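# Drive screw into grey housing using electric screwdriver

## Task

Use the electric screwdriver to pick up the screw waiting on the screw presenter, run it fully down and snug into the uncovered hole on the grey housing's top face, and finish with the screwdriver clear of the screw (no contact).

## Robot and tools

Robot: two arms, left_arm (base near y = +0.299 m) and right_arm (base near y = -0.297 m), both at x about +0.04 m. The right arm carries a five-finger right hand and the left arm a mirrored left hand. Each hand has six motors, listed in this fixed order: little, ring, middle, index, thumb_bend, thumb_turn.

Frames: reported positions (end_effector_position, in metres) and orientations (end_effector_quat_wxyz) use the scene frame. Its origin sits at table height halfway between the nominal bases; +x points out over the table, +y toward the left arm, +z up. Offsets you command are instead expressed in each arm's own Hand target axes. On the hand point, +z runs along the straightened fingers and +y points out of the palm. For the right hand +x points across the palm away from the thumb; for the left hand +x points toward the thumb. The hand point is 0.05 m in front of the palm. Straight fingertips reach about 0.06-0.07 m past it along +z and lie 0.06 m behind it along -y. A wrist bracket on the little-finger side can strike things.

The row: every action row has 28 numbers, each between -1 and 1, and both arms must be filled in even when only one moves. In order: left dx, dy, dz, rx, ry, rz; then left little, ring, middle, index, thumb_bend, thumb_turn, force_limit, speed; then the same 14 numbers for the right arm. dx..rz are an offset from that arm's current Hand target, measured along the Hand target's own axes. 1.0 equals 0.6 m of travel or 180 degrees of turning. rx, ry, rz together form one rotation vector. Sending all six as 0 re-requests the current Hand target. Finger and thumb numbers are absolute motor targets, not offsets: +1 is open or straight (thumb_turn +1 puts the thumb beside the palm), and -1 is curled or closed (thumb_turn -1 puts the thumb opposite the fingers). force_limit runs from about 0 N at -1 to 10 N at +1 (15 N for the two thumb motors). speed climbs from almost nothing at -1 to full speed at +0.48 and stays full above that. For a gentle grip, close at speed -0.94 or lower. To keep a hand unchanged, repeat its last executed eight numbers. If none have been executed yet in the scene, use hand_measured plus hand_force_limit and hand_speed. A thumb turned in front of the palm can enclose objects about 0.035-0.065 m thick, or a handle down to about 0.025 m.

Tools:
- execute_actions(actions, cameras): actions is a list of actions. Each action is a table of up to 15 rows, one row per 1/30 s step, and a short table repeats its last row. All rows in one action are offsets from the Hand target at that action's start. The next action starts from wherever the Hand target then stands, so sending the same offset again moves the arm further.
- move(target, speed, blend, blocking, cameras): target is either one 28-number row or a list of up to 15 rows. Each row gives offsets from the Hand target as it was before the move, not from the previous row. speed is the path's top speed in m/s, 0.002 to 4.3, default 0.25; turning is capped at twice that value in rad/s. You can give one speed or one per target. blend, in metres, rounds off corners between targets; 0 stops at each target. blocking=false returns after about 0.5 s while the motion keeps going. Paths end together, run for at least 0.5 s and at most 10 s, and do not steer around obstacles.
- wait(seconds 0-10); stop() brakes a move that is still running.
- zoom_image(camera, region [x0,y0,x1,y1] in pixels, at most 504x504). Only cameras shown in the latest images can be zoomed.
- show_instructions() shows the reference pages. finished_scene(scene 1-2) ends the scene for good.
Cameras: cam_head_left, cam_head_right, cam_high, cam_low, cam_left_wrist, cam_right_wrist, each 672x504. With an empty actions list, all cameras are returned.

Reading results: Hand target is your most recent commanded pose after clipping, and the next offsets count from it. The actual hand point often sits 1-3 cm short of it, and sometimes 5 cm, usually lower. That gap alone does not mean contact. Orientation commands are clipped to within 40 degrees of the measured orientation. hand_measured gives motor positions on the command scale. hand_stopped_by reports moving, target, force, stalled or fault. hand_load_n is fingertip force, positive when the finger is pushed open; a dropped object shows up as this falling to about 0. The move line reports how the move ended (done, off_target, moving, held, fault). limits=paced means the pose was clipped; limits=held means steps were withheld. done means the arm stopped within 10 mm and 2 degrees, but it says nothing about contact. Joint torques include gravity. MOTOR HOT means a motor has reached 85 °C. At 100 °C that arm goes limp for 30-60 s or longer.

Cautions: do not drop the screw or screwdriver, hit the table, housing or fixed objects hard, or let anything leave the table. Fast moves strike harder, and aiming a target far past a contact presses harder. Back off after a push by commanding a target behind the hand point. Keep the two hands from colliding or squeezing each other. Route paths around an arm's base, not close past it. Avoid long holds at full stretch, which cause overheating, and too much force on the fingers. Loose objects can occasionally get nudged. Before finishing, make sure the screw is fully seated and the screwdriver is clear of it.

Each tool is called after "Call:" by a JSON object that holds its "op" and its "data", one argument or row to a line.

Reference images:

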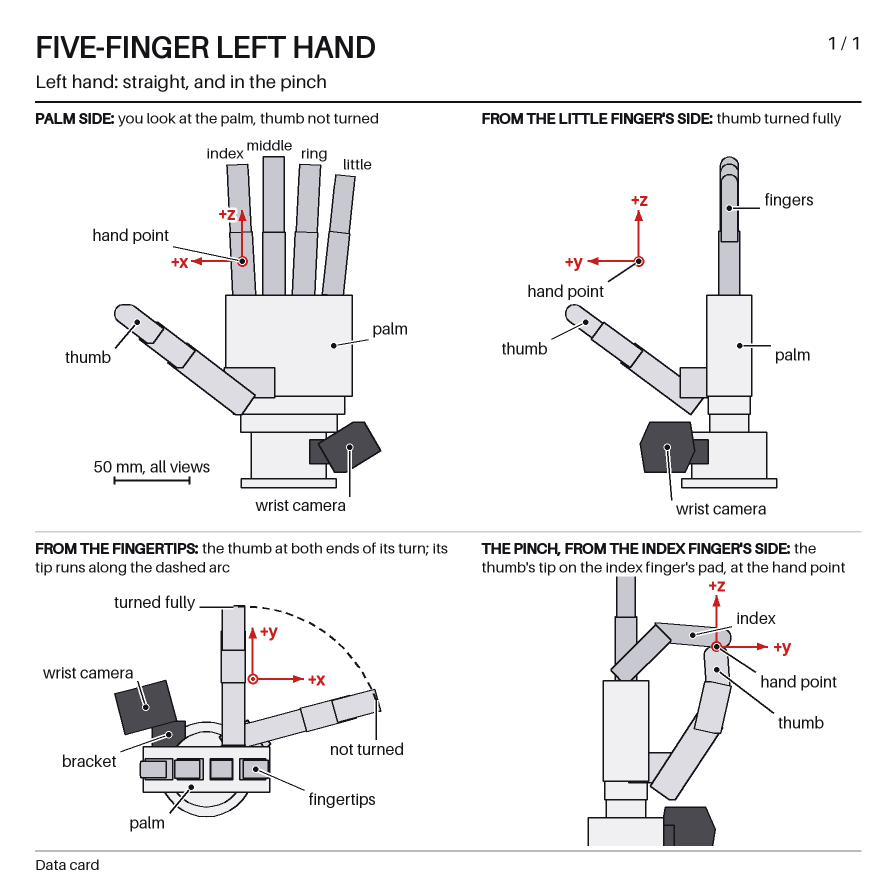

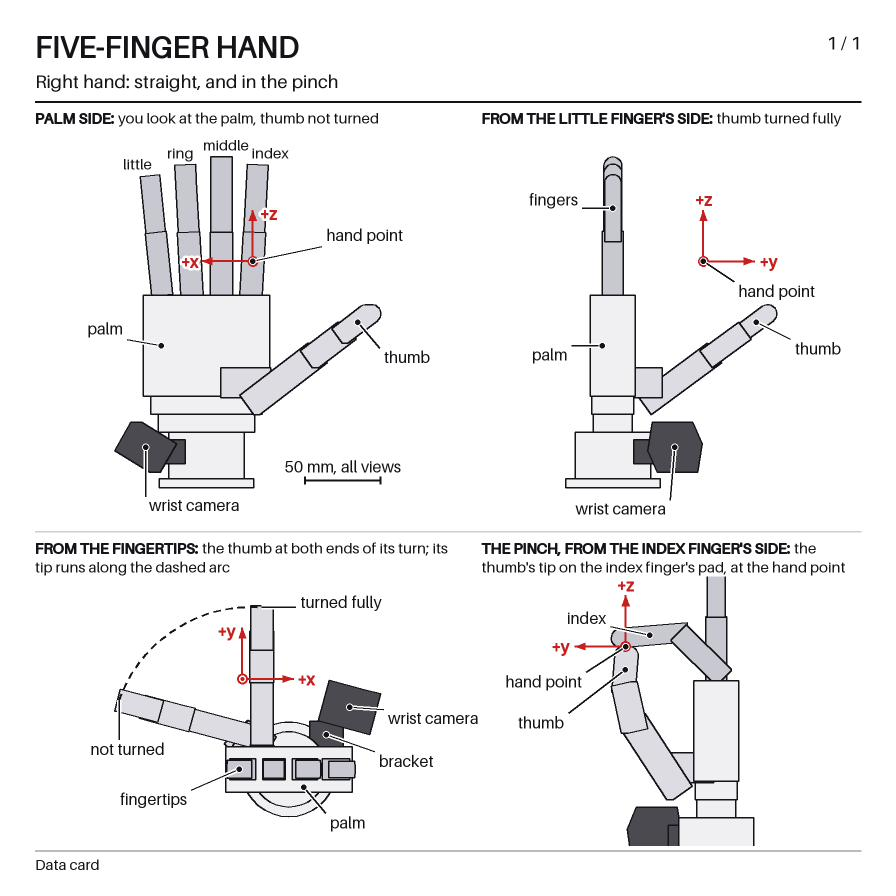

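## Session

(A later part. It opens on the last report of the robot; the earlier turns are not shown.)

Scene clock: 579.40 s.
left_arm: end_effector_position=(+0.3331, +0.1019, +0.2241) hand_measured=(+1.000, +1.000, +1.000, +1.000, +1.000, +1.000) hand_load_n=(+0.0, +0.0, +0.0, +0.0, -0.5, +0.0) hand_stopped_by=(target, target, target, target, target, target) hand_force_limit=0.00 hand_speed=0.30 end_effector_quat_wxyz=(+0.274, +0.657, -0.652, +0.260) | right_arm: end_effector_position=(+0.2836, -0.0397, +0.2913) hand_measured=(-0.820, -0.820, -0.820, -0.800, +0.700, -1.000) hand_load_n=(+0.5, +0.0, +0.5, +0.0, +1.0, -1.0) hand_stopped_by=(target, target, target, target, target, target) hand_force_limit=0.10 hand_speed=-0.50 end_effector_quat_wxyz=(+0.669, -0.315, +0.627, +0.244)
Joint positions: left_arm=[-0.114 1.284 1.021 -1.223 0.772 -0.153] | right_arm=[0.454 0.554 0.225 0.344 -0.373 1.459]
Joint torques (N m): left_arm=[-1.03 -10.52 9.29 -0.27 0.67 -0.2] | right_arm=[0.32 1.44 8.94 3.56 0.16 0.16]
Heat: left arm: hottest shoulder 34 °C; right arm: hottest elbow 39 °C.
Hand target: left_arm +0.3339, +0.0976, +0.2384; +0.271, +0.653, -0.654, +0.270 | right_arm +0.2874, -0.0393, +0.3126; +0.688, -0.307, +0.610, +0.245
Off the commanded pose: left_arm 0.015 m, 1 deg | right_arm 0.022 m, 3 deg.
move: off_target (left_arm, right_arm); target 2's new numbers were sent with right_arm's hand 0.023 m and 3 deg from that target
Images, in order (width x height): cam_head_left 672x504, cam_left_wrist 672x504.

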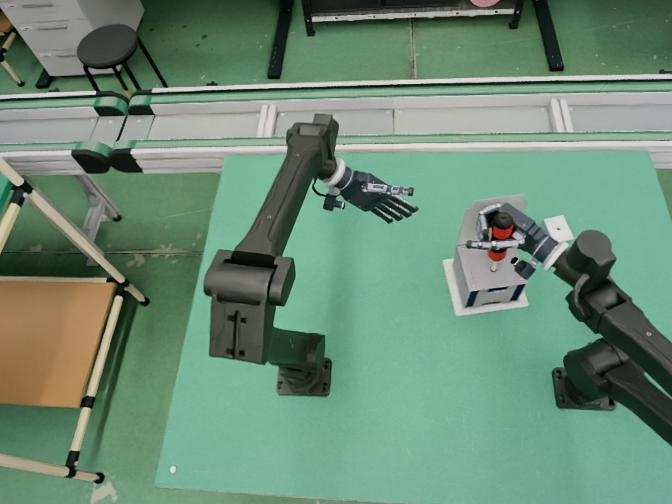

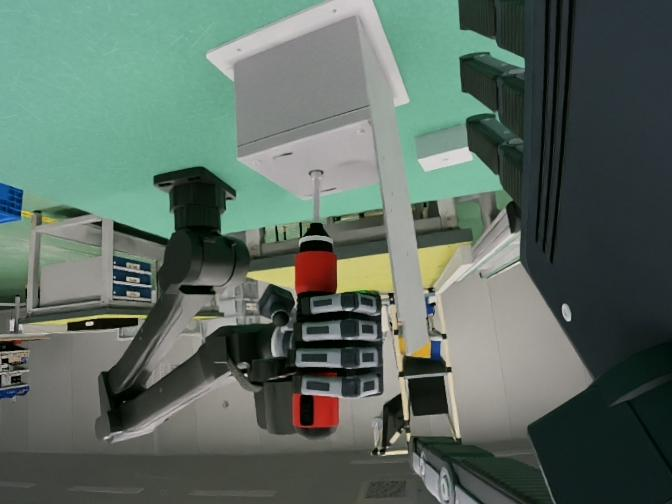

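Call:
{"op": "move", "data": {
  "target": [
    [0,0,0,0,0,0,1,1,1,1,1,1,0,0.3, -0.0026,-0.0142,-0.0143,0,0,0,-0.82,-0.82,-0.82,-0.8,0.7,-1,0.1,-0.5],
    [0,0,0,0,0,0,1,1,1,1,1,1,0,0.3, -0.0026,-0.0142,-0.0143,0,0,0,-0.97,-0.97,-0.97,-0.97,0.7,-1,-0.4,-0.9],
    [0,0,0,0,0,0,1,1,1,1,1,1,0,0.3, -0.0603,-0.0215,-0.0103,0,0,0,-0.97,-0.97,-0.97,-0.97,0.7,-1,-0.4,-0.9]
  ],
  "speed": 0.06,
  "cameras": ["cam_left_wrist","cam_head_left"]
}}

Call:
{"op": "zoom_image", "data": {
  "camera": "cam_left_wrist",
  "region": [250, 150, 410, 500]
}}

Call:
{"op": "zoom_image", "data": {
  "camera": "cam_head_left",
  "region": [440, 160, 560, 290]
}}

Call:
{"op": "zoom_image", "data": {
  "camera": "cam_left_wrist",
  "region": [295, 150, 345, 200]
}}

Scene clock: 586.03 s.
left_arm: end_effector_position=(+0.3331, +0.1019, +0.2241) hand_measured=(+1.000, +1.000, +1.000, +1.000, +1.000, +1.000) hand_load_n=(+0.0, +0.0, +0.0, +0.0, +0.0, +0.0) hand_stopped_by=(target, target, target, target, target, target) hand_force_limit=0.00 hand_speed=0.30 end_effector_quat_wxyz=(+0.274, +0.657, -0.652, +0.260) | right_arm: end_effector_position=(+0.2811, -0.0460, +0.2948) hand_measured=(-0.966, -0.920, -0.892, -0.872, +0.700, -1.000) hand_load_n=(+13.5, +4.5, +1.5, +1.0, +1.5, -8.0) hand_stopped_by=(force, force, force, force, target, target) hand_force_limit=-0.40 hand_speed=-0.90 end_effector_quat_wxyz=(+0.653, -0.319, +0.640, +0.251)
Joint positions: left_arm=[-0.114 1.284 1.021 -1.223 0.772 -0.153] | right_arm=[0.414 0.508 0.248 0.237 -0.427 1.466]
Joint torques (N m): left_arm=[-0.73 -10.34 9.33 -0.24 0.68 -0.19] | right_arm=[-1.9 -0.85 12.92 1.46 0.05 0.15]
Heat: left arm: hottest shoulder 34 °C; right arm: hottest elbow 40 °C.
Hand target: left_arm +0.3339, +0.0976, +0.2384; +0.271, +0.653, -0.654, +0.270 | right_arm +0.2875, -0.0513, +0.3497; +0.688, -0.307, +0.610, +0.245
Off the commanded pose: left_arm 0.015 m, 1 deg | right_arm 0.056 m, 5 deg.
move: off_target (left_arm, right_arm); target 2's new numbers were sent with right_arm's hand 0.021 m and 3 deg from that target
Images, in order (width x height): cam_head_left 672x504, cam_left_wrist 672x504.

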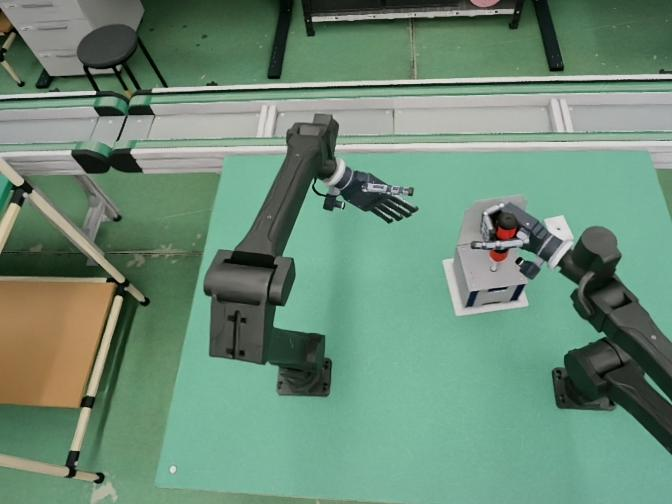

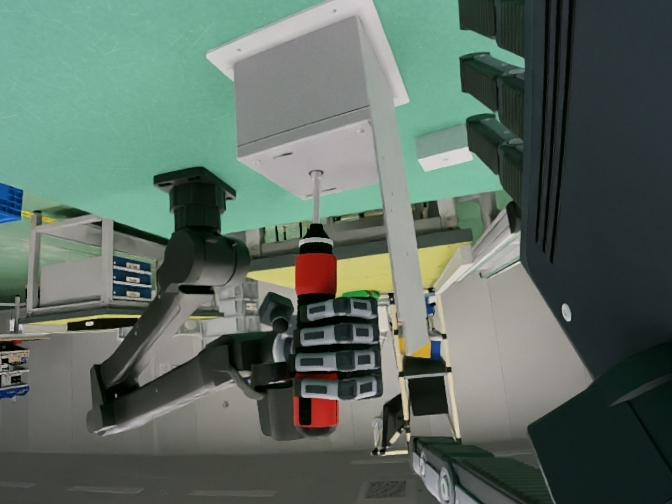

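Scaled by 1.440.

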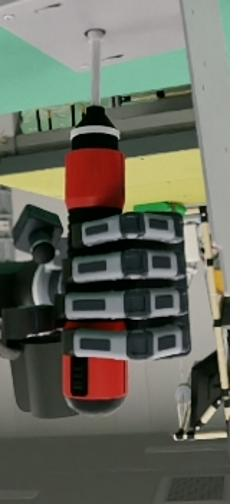

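Scaled by 3.877.

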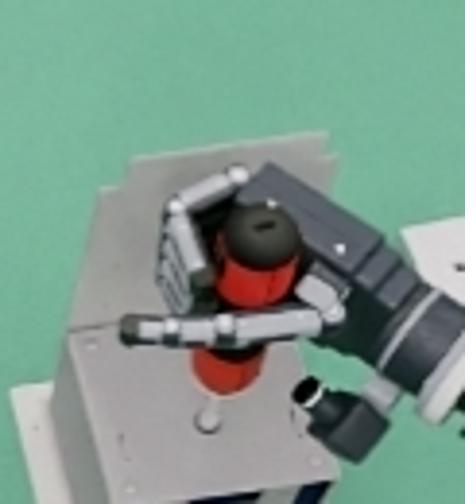

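Scaled by 10.080.

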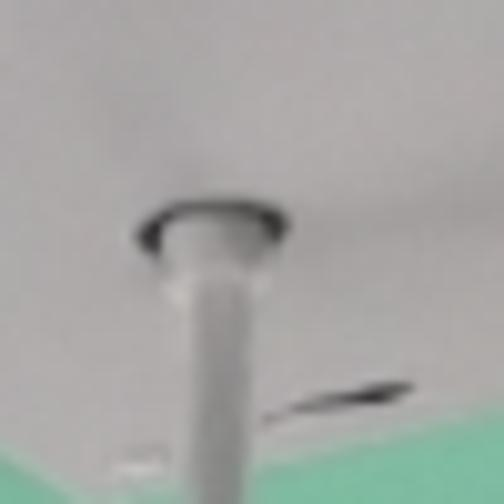

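Call:
{"op": "move", "data": {
  "target": [
    [0,0,0,0,0,0,1,1,1,1,1,1,0,0.3, 0.0495,0.0062,-0.0033,0,0,0,-0.99,-0.99,-0.99,-0.99,0.7,-1,0.4,-0.85],
    [0,0,0,0,0,0,1,1,1,1,1,1,0,0.3, -0.0743,-0.0092,0.005,0.0007,-0.0134,-0.014,-0.99,-0.99,-0.99,-0.99,0.7,-1,0.4,-0.85]
  ],
  "speed": 0.08,
  "cameras": ["cam_left_wrist","cam_head_left"]
}}

Call:
{"op": "zoom_image", "data": {
  "camera": "cam_left_wrist",
  "region": [250, 150, 410, 500]
}}

Call:
{"op": "zoom_image", "data": {
  "camera": "cam_head_left",
  "region": [440, 160, 560, 290]
}}

Scene clock: 592.10 s.
left_arm: end_effector_position=(+0.3331, +0.1019, +0.2241) hand_measured=(+1.000, +1.000, +1.000, +1.000, +1.000, +1.000) hand_load_n=(+0.0, +0.0, +0.0, +0.0, +0.0, +0.0) hand_stopped_by=(target, target, target, target, target, target) hand_force_limit=0.00 hand_speed=0.30 end_effector_quat_wxyz=(+0.274, +0.657, -0.652, +0.260) | right_arm: end_effector_position=(+0.2810, -0.0458, +0.2942) hand_measured=(-0.966, -0.930, -0.904, -0.896, +0.700, -1.000) hand_load_n=(+11.5, +8.5, +5.0, +8.0, +3.0, -8.5) hand_stopped_by=(force, force, force, force, target, target) hand_force_limit=0.40 hand_speed=-0.85 end_effector_quat_wxyz=(+0.639, -0.327, +0.652, +0.243)
Joint positions: left_arm=[-0.114 1.284 1.021 -1.223 0.772 -0.153] | right_arm=[0.414 0.488 0.276 0.142 -0.425 1.441]
Joint torques (N m): left_arm=[-0.85 -10.58 9.33 -0.29 0.68 -0.2] | right_arm=[-2.26 -2.32 16.57 2.29 -0.14 0.14]
Heat: left arm: hottest shoulder 34 °C; right arm: hottest elbow 41 °C.
Hand target: left_arm +0.3339, +0.0976, +0.2384; +0.271, +0.653, -0.654, +0.270 | right_arm +0.2875, -0.0513, +0.3947; +0.706, -0.315, +0.589, +0.236
Off the commanded pose: left_arm 0.015 m, 1 deg | right_arm 0.101 m, 11 deg.
move: off_target (left_arm, right_arm)
Images, in order (width x height): cam_head_left 672x504, cam_left_wrist 672x504.

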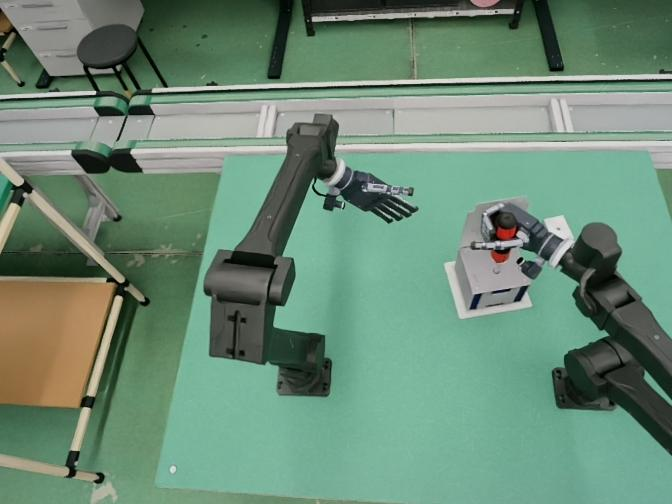

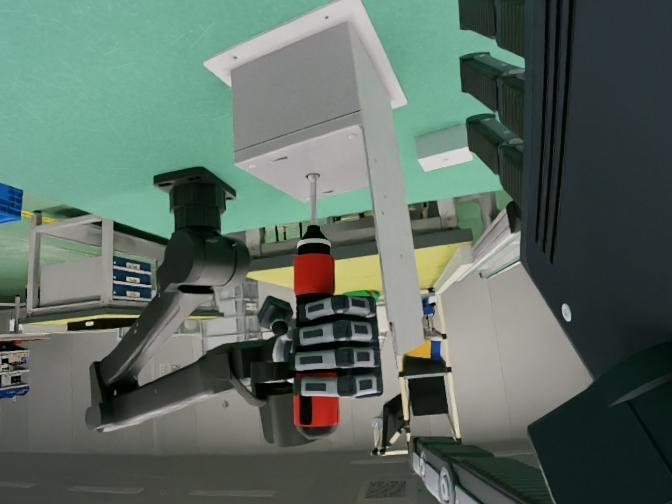

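Scaled by 1.440.

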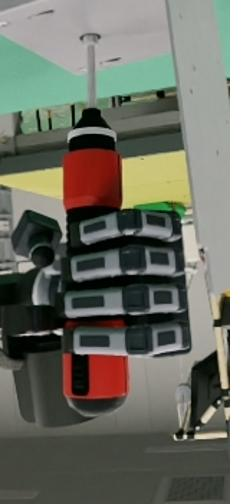

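Scaled by 3.877.

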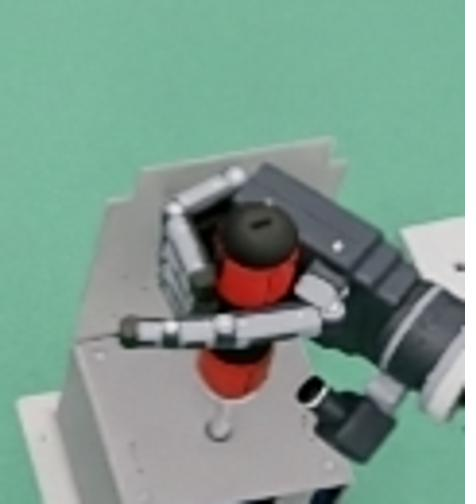

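Call:
{"op": "move", "data": {
  "target": [
    [0,0,0,0,0,0,1,1,1,1,1,1,0,0.3, 0.1307,0.0222,-0.0144,-0.0007,0.0136,0.0141,-0.99,-0.99,-0.99,-0.99,0.7,-1,0.4,-0.85],
    [0,0,0,0,0,0,1,1,1,1,1,1,0,0.3, 0.1307,0.0222,-0.0144,-0.0007,0.0136,0.0141,-0.82,-0.82,-0.82,-0.8,0.7,-1,0.1,-0.5],
    [0,0,0,0,0,0,1,1,1,1,1,1,0,0.3, 0.1314,0.0082,-0.0288,0.0047,-0.0059,0.033,-0.82,-0.82,-0.82,-0.8,0.7,-1,0.1,-0.5]
  ],
  "speed": 0.08,
  "cameras": ["cam_left_wrist","cam_head_left","cam_high"]
}}

Call:
{"op": "zoom_image", "data": {
  "camera": "cam_left_wrist",
  "region": [250, 150, 410, 500]
}}

Call:
{"op": "zoom_image", "data": {
  "camera": "cam_head_left",
  "region": [440, 160, 560, 290]
}}

Call:
{"op": "zoom_image", "data": {
  "camera": "cam_high",
  "region": [370, 50, 470, 200]
}}

Scene clock: 601.90 s.
left_arm: end_effector_position=(+0.3331, +0.1019, +0.2241) hand_measured=(+1.000, +1.000, +1.000, +1.000, +1.000, +1.000) hand_load_n=(+0.0, +0.0, +0.0, +0.0, +0.0, +0.0) hand_stopped_by=(target, target, target, target, target, target) hand_force_limit=0.00 hand_speed=0.30 end_effector_quat_wxyz=(+0.274, +0.657, -0.652, +0.260) | right_arm: end_effector_position=(+0.2795, -0.0566, +0.3009) hand_measured=(-0.820, -0.820, -0.820, -0.800, +0.700, -1.000) hand_load_n=(+0.0, +0.0, +0.0, +1.0, +0.5, +0.0) hand_stopped_by=(target, target, target, target, target, target) hand_force_limit=0.10 hand_speed=-0.50 end_effector_quat_wxyz=(+0.687, -0.292, +0.607, +0.273)
Joint positions: left_arm=[-0.114 1.284 1.021 -1.223 0.772 -0.153] | right_arm=[0.374 0.55 0.182 0.471 -0.462 1.547]
Joint torques (N m): left_arm=[-0.85 -10.64 9.35 -0.27 0.67 -0.19] | right_arm=[-2.2 1.9 8.16 3.22 0.07 0.27]
Heat: left arm: hottest shoulder 34 °C; right arm: hottest elbow 41 °C.
Hand target: left_arm +0.3339, +0.0976, +0.2384; +0.271, +0.653, -0.654, +0.270 | right_arm +0.2876, -0.0634, +0.3147; +0.701, -0.276, +0.600, +0.270
Off the commanded pose: left_arm 0.015 m, 1 deg | right_arm 0.017 m, 3 deg.
move: off_target (left_arm, right_arm); target 2's new numbers were sent with right_arm's hand 0.023 m and 4 deg from that target
Images, in order (width x height): cam_head_left 672x504, cam_high 672x504, cam_left_wrist 672x504.

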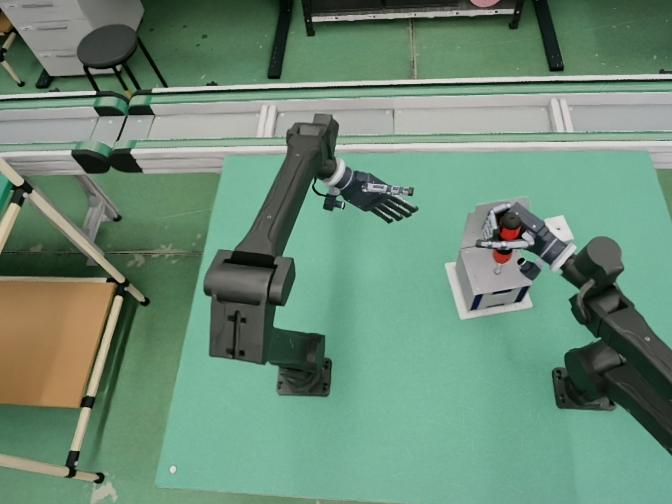

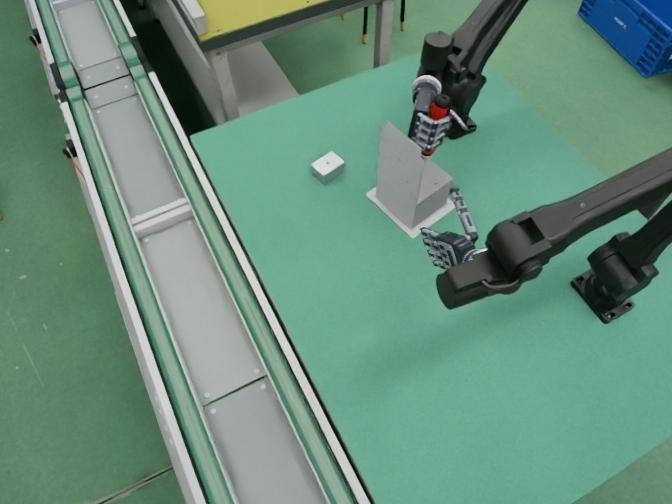

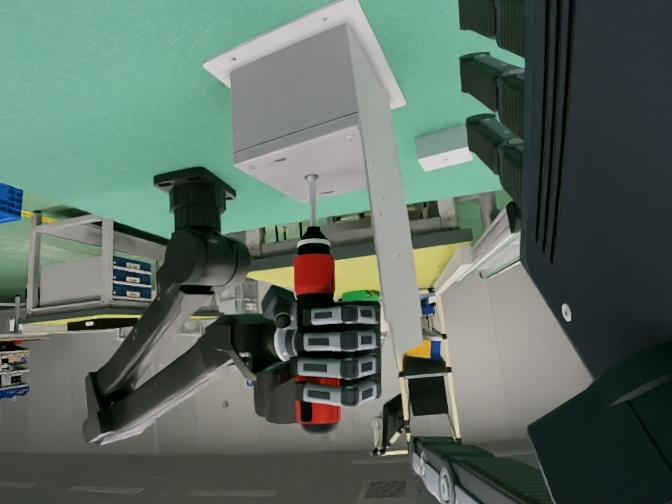

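Scaled by 1.440.

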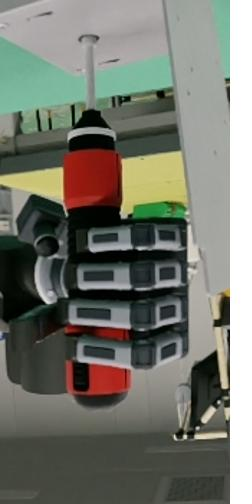

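Scaled by 3.877.

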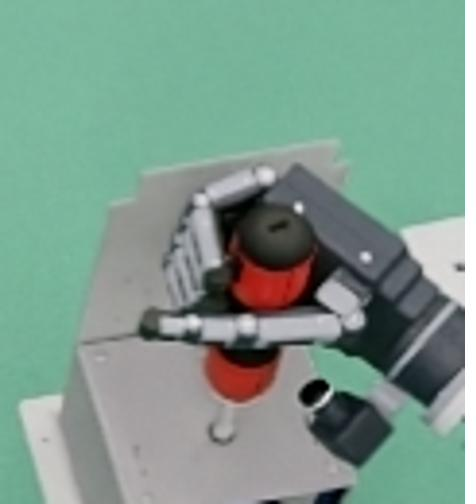

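Scaled by 3.360.

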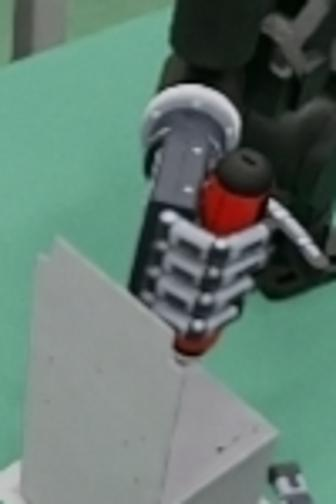

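Call:
{"op": "move", "data": {
  "target": [
    [0,0,0,0,0,0,1,1,1,1,1,1,0,0.3, -0.002,-0.0022,-0.0165,0,0,0,-0.82,-0.82,-0.82,-0.8,0.7,-1,0.1,-0.5],
    [0,0,0,0,0,0,1,1,1,1,1,1,0,0.3, -0.002,-0.0022,-0.0165,0,0,0,-0.98,-0.98,-0.98,-0.98,0.7,-1,0.2,-0.85]
  ],
  "speed": 0.08,
  "cameras": ["cam_left_wrist","cam_head_left"]
}}

Call:
{"op": "zoom_image", "data": {
  "camera": "cam_left_wrist",
  "region": [250, 150, 410, 500]
}}

Call:
{"op": "zoom_image", "data": {
  "camera": "cam_head_left",
  "region": [440, 160, 560, 290]
}}

Scene clock: 605.67 s.
left_arm: end_effector_position=(+0.3331, +0.1019, +0.2241) hand_measured=(+1.000, +1.000, +1.000, +1.000, +1.000, +1.000) hand_load_n=(+0.0, +0.0, +0.0, +0.0, +0.0, +0.0) hand_stopped_by=(target, target, target, target, target, target) hand_force_limit=0.00 hand_speed=0.30 end_effector_quat_wxyz=(+0.274, +0.657, -0.652, +0.260) | right_arm: end_effector_position=(+0.2759, -0.0660, +0.3053) hand_measured=(-0.980, -0.914, -0.900, -0.866, +0.700, -1.000) hand_load_n=(+0.5, +6.0, +5.0, +5.5, +2.0, -1.0) hand_stopped_by=(target, force, force, force, target, target) hand_force_limit=0.20 hand_speed=-0.85 end_effector_quat_wxyz=(+0.694, -0.286, +0.601, +0.275)
Joint positions: left_arm=[-0.114 1.284 1.021 -1.223 0.772 -0.153] | right_arm=[0.334 0.511 0.17 0.471 -0.496 1.567]
Joint torques (N m): left_arm=[-0.79 -10.7 9.33 -0.32 0.69 -0.21] | right_arm=[-1.67 0.91 8.28 1.77 0 0.15]
Heat: left arm: hottest shoulder 34 °C; right arm: hottest elbow 41 °C.
Hand target: left_arm +0.3339, +0.0976, +0.2384; +0.271, +0.653, -0.654, +0.270 | right_arm +0.2815, -0.0714, +0.3147; +0.701, -0.276, +0.600, +0.270
Off the commanded pose: left_arm 0.015 m, 1 deg | right_arm 0.012 m, 1 deg.
move: off_target (left_arm, right_arm); target 2's new numbers were sent with right_arm's hand 0.013 m and 2 deg from that target
Images, in order (width x height): cam_head_left 672x504, cam_left_wrist 672x504.

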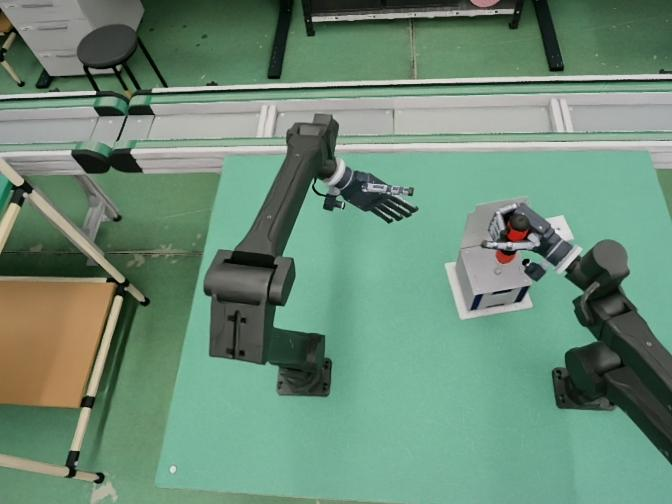

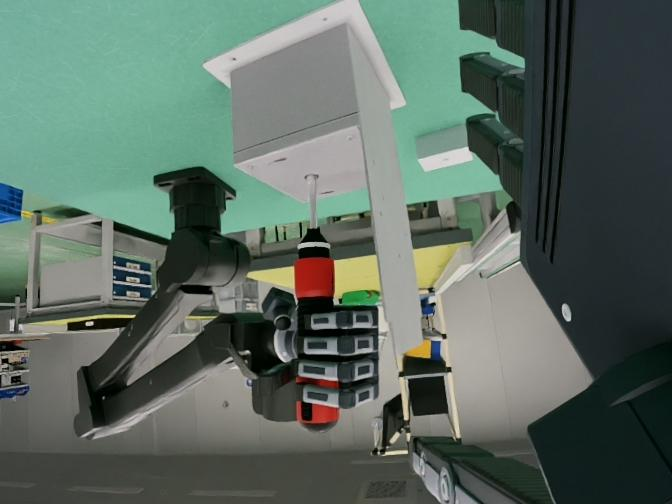

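Scaled by 1.440.

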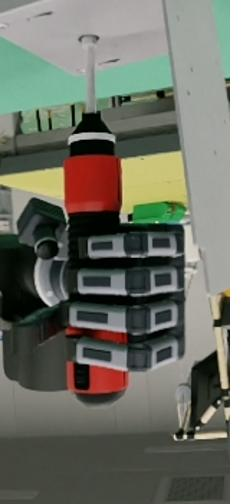

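Scaled by 3.877.

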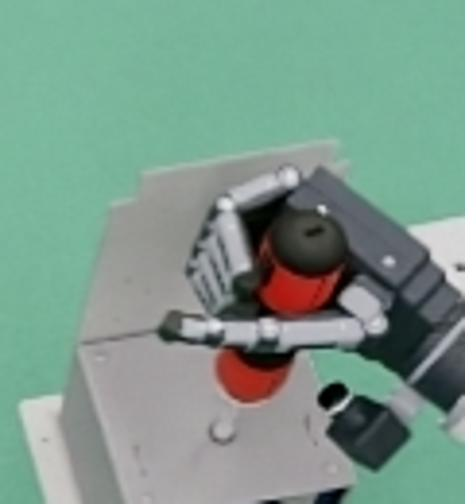

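Call:
{"op": "move", "data": {
  "target": [0,0,0,0,0,0,1,1,1,1,1,1,0,0.3, -0.1155,-0.0073,0.0149,0.0002,-0.0098,-0.0099,-0.98,-0.98,-0.98,-0.98,0.7,-1,0.2,-0.85],
  "speed": 0.08,
  "cameras": ["cam_left_wrist","cam_head_left"]
}}

Call:
{"op": "zoom_image", "data": {
  "camera": "cam_left_wrist",
  "region": [250, 150, 410, 500]
}}

Call:
{"op": "zoom_image", "data": {
  "camera": "cam_head_left",
  "region": [440, 160, 560, 290]
}}

Scene clock: 615.73 s.
left_arm: end_effector_position=(+0.3331, +0.1019, +0.2241) hand_measured=(+1.000, +1.000, +1.000, +1.000, +1.000, +1.000) hand_load_n=(+0.0, +0.0, +0.0, +0.0, +0.0, +0.0) hand_stopped_by=(target, target, target, target, target, target) hand_force_limit=0.00 hand_speed=0.30 end_effector_quat_wxyz=(+0.274, +0.657, -0.652, +0.260) | right_arm: end_effector_position=(+0.2738, -0.0680, +0.3349) hand_measured=(-0.980, -0.914, -0.900, -0.866, +0.700, -1.000) hand_load_n=(+0.0, +2.5, +2.0, +6.0, +2.0, +0.0) hand_stopped_by=(target, force, force, force, target, target) hand_force_limit=0.20 hand_speed=-0.85 end_effector_quat_wxyz=(+0.685, -0.287, +0.611, +0.274)
Joint positions: left_arm=[-0.114 1.284 1.021 -1.223 0.772 -0.153] | right_arm=[0.327 0.419 0.253 0.267 -0.502 1.561]
Joint torques (N m): left_arm=[-0.91 -10.46 9.31 -0.29 0.66 -0.19] | right_arm=[-1.61 2.08 13.33 1.89 0.01 0.08]
Heat: left arm: hottest shoulder 34 °C; right arm: hottest elbow 41 °C.
Hand target: left_arm +0.3339, +0.0976, +0.2384; +0.271, +0.653, -0.654, +0.270 | right_arm +0.2815, -0.0714, +0.3847; +0.714, -0.281, +0.585, +0.264
Off the commanded pose: left_arm 0.015 m, 1 deg | right_arm 0.050 m, 5 deg.
move: off_target (left_arm, right_arm)
Images, in order (width x height): cam_head_left 672x504, cam_left_wrist 672x504.

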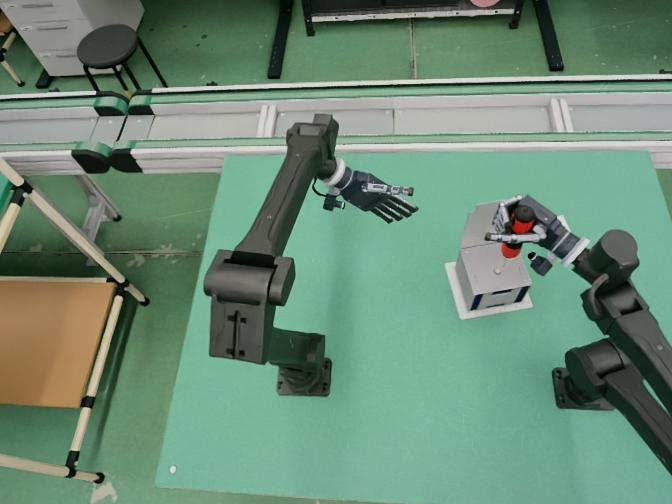

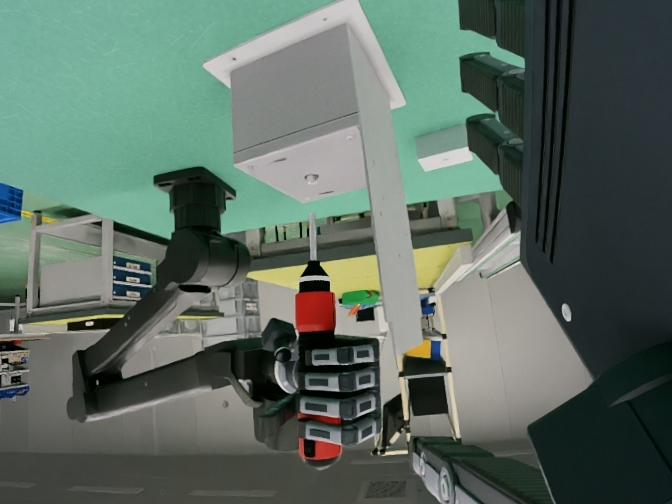

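Scaled by 1.440.

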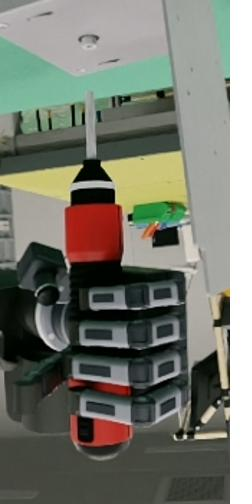

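Scaled by 3.877.

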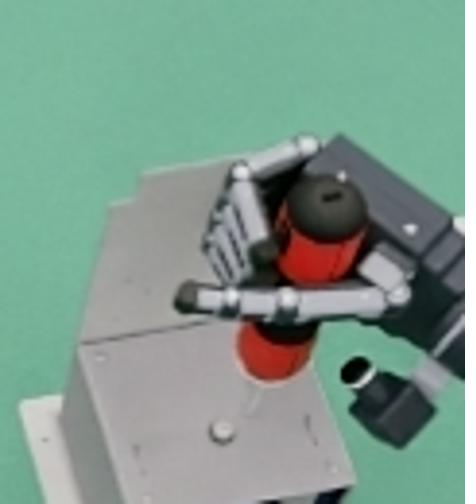

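Call:
{"op": "zoom_image", "data": {
  "camera": "cam_left_wrist",
  "region": [298, 166, 328, 192]
}}

Call:
{"op": "zoom_image", "data": {
  "camera": "cam_head_left",
  "region": [483, 257, 511, 283]
}}

Scaled by 16.800.

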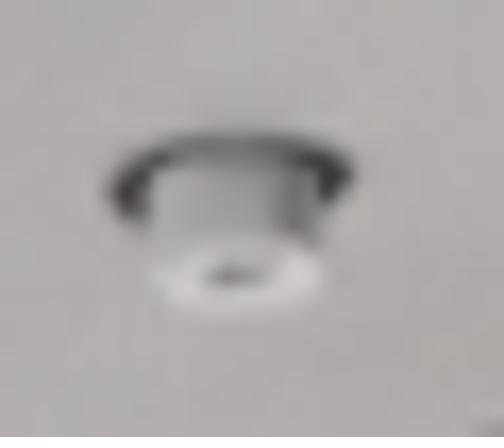

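Scaled by 18.000.

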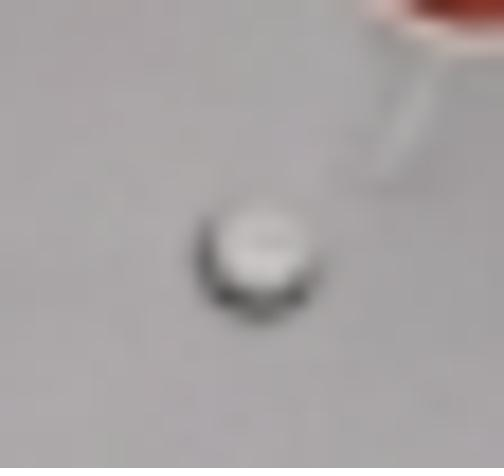

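Call:
{"op": "move", "data": {
  "target": [
    [0,0,0,0,0,0,1,1,1,1,1,1,0,0.3, -0.0492,-0.0046,0.0079,0,0,0,-0.98,-0.98,-0.98,-0.98,0.7,-1,0.2,-0.85],
    [0,0,0,0,0,0,1,1,1,1,1,1,0,0.3, -0.0618,-0.1333,-0.1457,0,0,0,-0.98,-0.98,-0.98,-0.98,0.7,-1,0.2,-0.85],
    [0,0,0,0,0,0,1,1,1,1,1,1,0,0.3, 0.1842,-0.1102,-0.185,0,0,0,-0.98,-0.98,-0.98,-0.98,0.7,-1,0.2,-0.85]
  ],
  "speed": 0.15,
  "blend": [0.02,0.03,0],
  "cameras": ["cam_left_wrist","cam_head_left","cam_high"]
}}

Call:
{"op": "zoom_image", "data": {
  "camera": "cam_head_left",
  "region": [440, 160, 640, 310]
}}

Scene clock: 623.63 s.
left_arm: end_effector_position=(+0.3331, +0.1019, +0.2241) hand_measured=(+1.000, +1.000, +1.000, +1.000, +1.000, +1.000) hand_load_n=(+0.0, +0.0, -0.5, +0.0, +0.0, +0.0) hand_stopped_by=(target, target, target, target, target, target) hand_force_limit=0.00 hand_speed=0.30 end_effector_quat_wxyz=(+0.274, +0.657, -0.652, +0.260) | right_arm: end_effector_position=(+0.2689, -0.1872, +0.2548) hand_measured=(-0.980, -0.914, -0.900, -0.866, +0.700, -1.000) hand_load_n=(+0.0, +3.0, +2.0, +6.0, +2.0, +0.0) hand_stopped_by=(target, force, force, force, target, target) hand_force_limit=0.20 hand_speed=-0.85 end_effector_quat_wxyz=(+0.701, -0.280, +0.597, +0.272)
Joint positions: left_arm=[-0.114 1.284 1.021 -1.223 0.772 -0.153] | right_arm=[-0.443 0.967 0.032 1.347 -1.237 1.894]
Joint torques (N m): left_arm=[-0.73 -10.58 9.29 -0.29 0.68 -0.19] | right_arm=[-0.79 0.5 5.56 2.47 0.44 0.28]
Heat: left arm: hottest shoulder 34 °C; right arm: hottest elbow 42 °C.
Hand target: left_arm +0.3339, +0.0976, +0.2384; +0.271, +0.653, -0.654, +0.270 | right_arm +0.2715, -0.1914, +0.2647; +0.714, -0.281, +0.585, +0.264
Off the commanded pose: left_arm 0.015 m, 1 deg | right_arm 0.011 m, 2 deg.
move: off_target (left_arm, right_arm); blend cut to 0.0158 m at target 1
Images, in order (width x height): cam_head_left 672x504, cam_high 672x504, cam_left_wrist 672x504.

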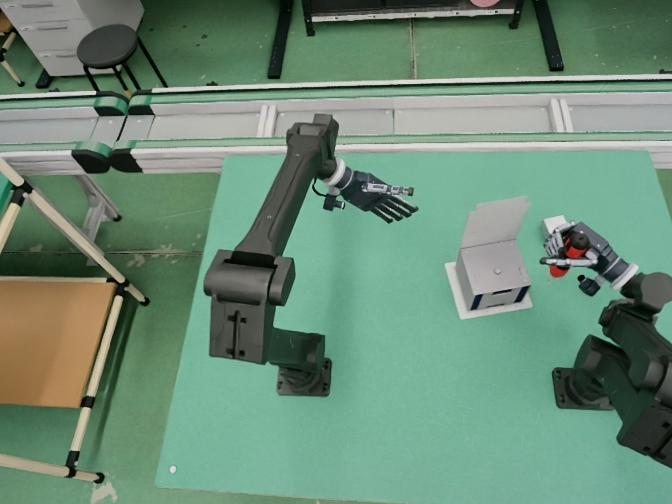

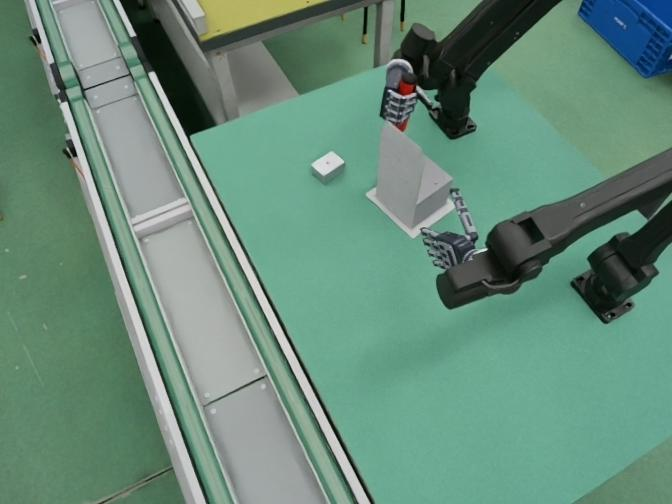

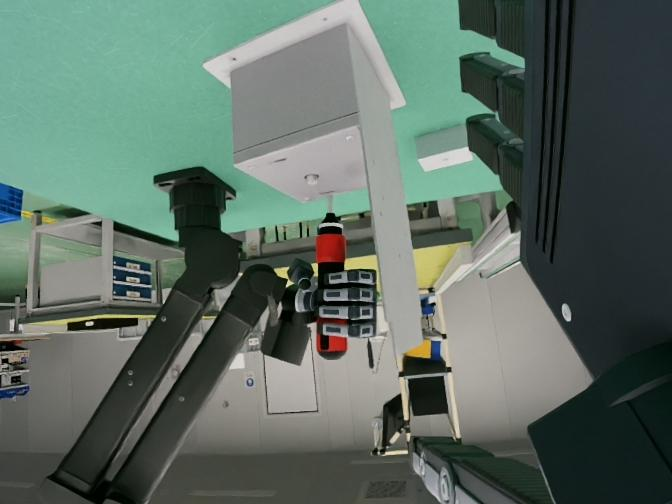

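Scaled by 2.520.

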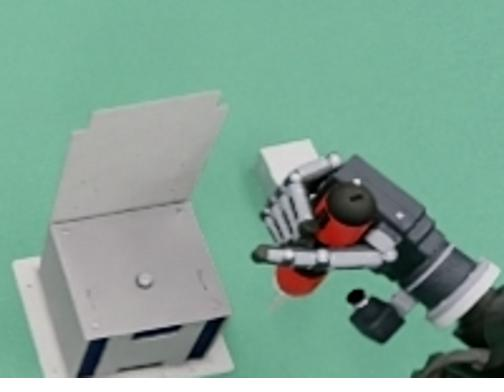

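Call:
{"op": "finished_scene", "data": {
  "scene": 1
}}

The scene is finished: the task was done.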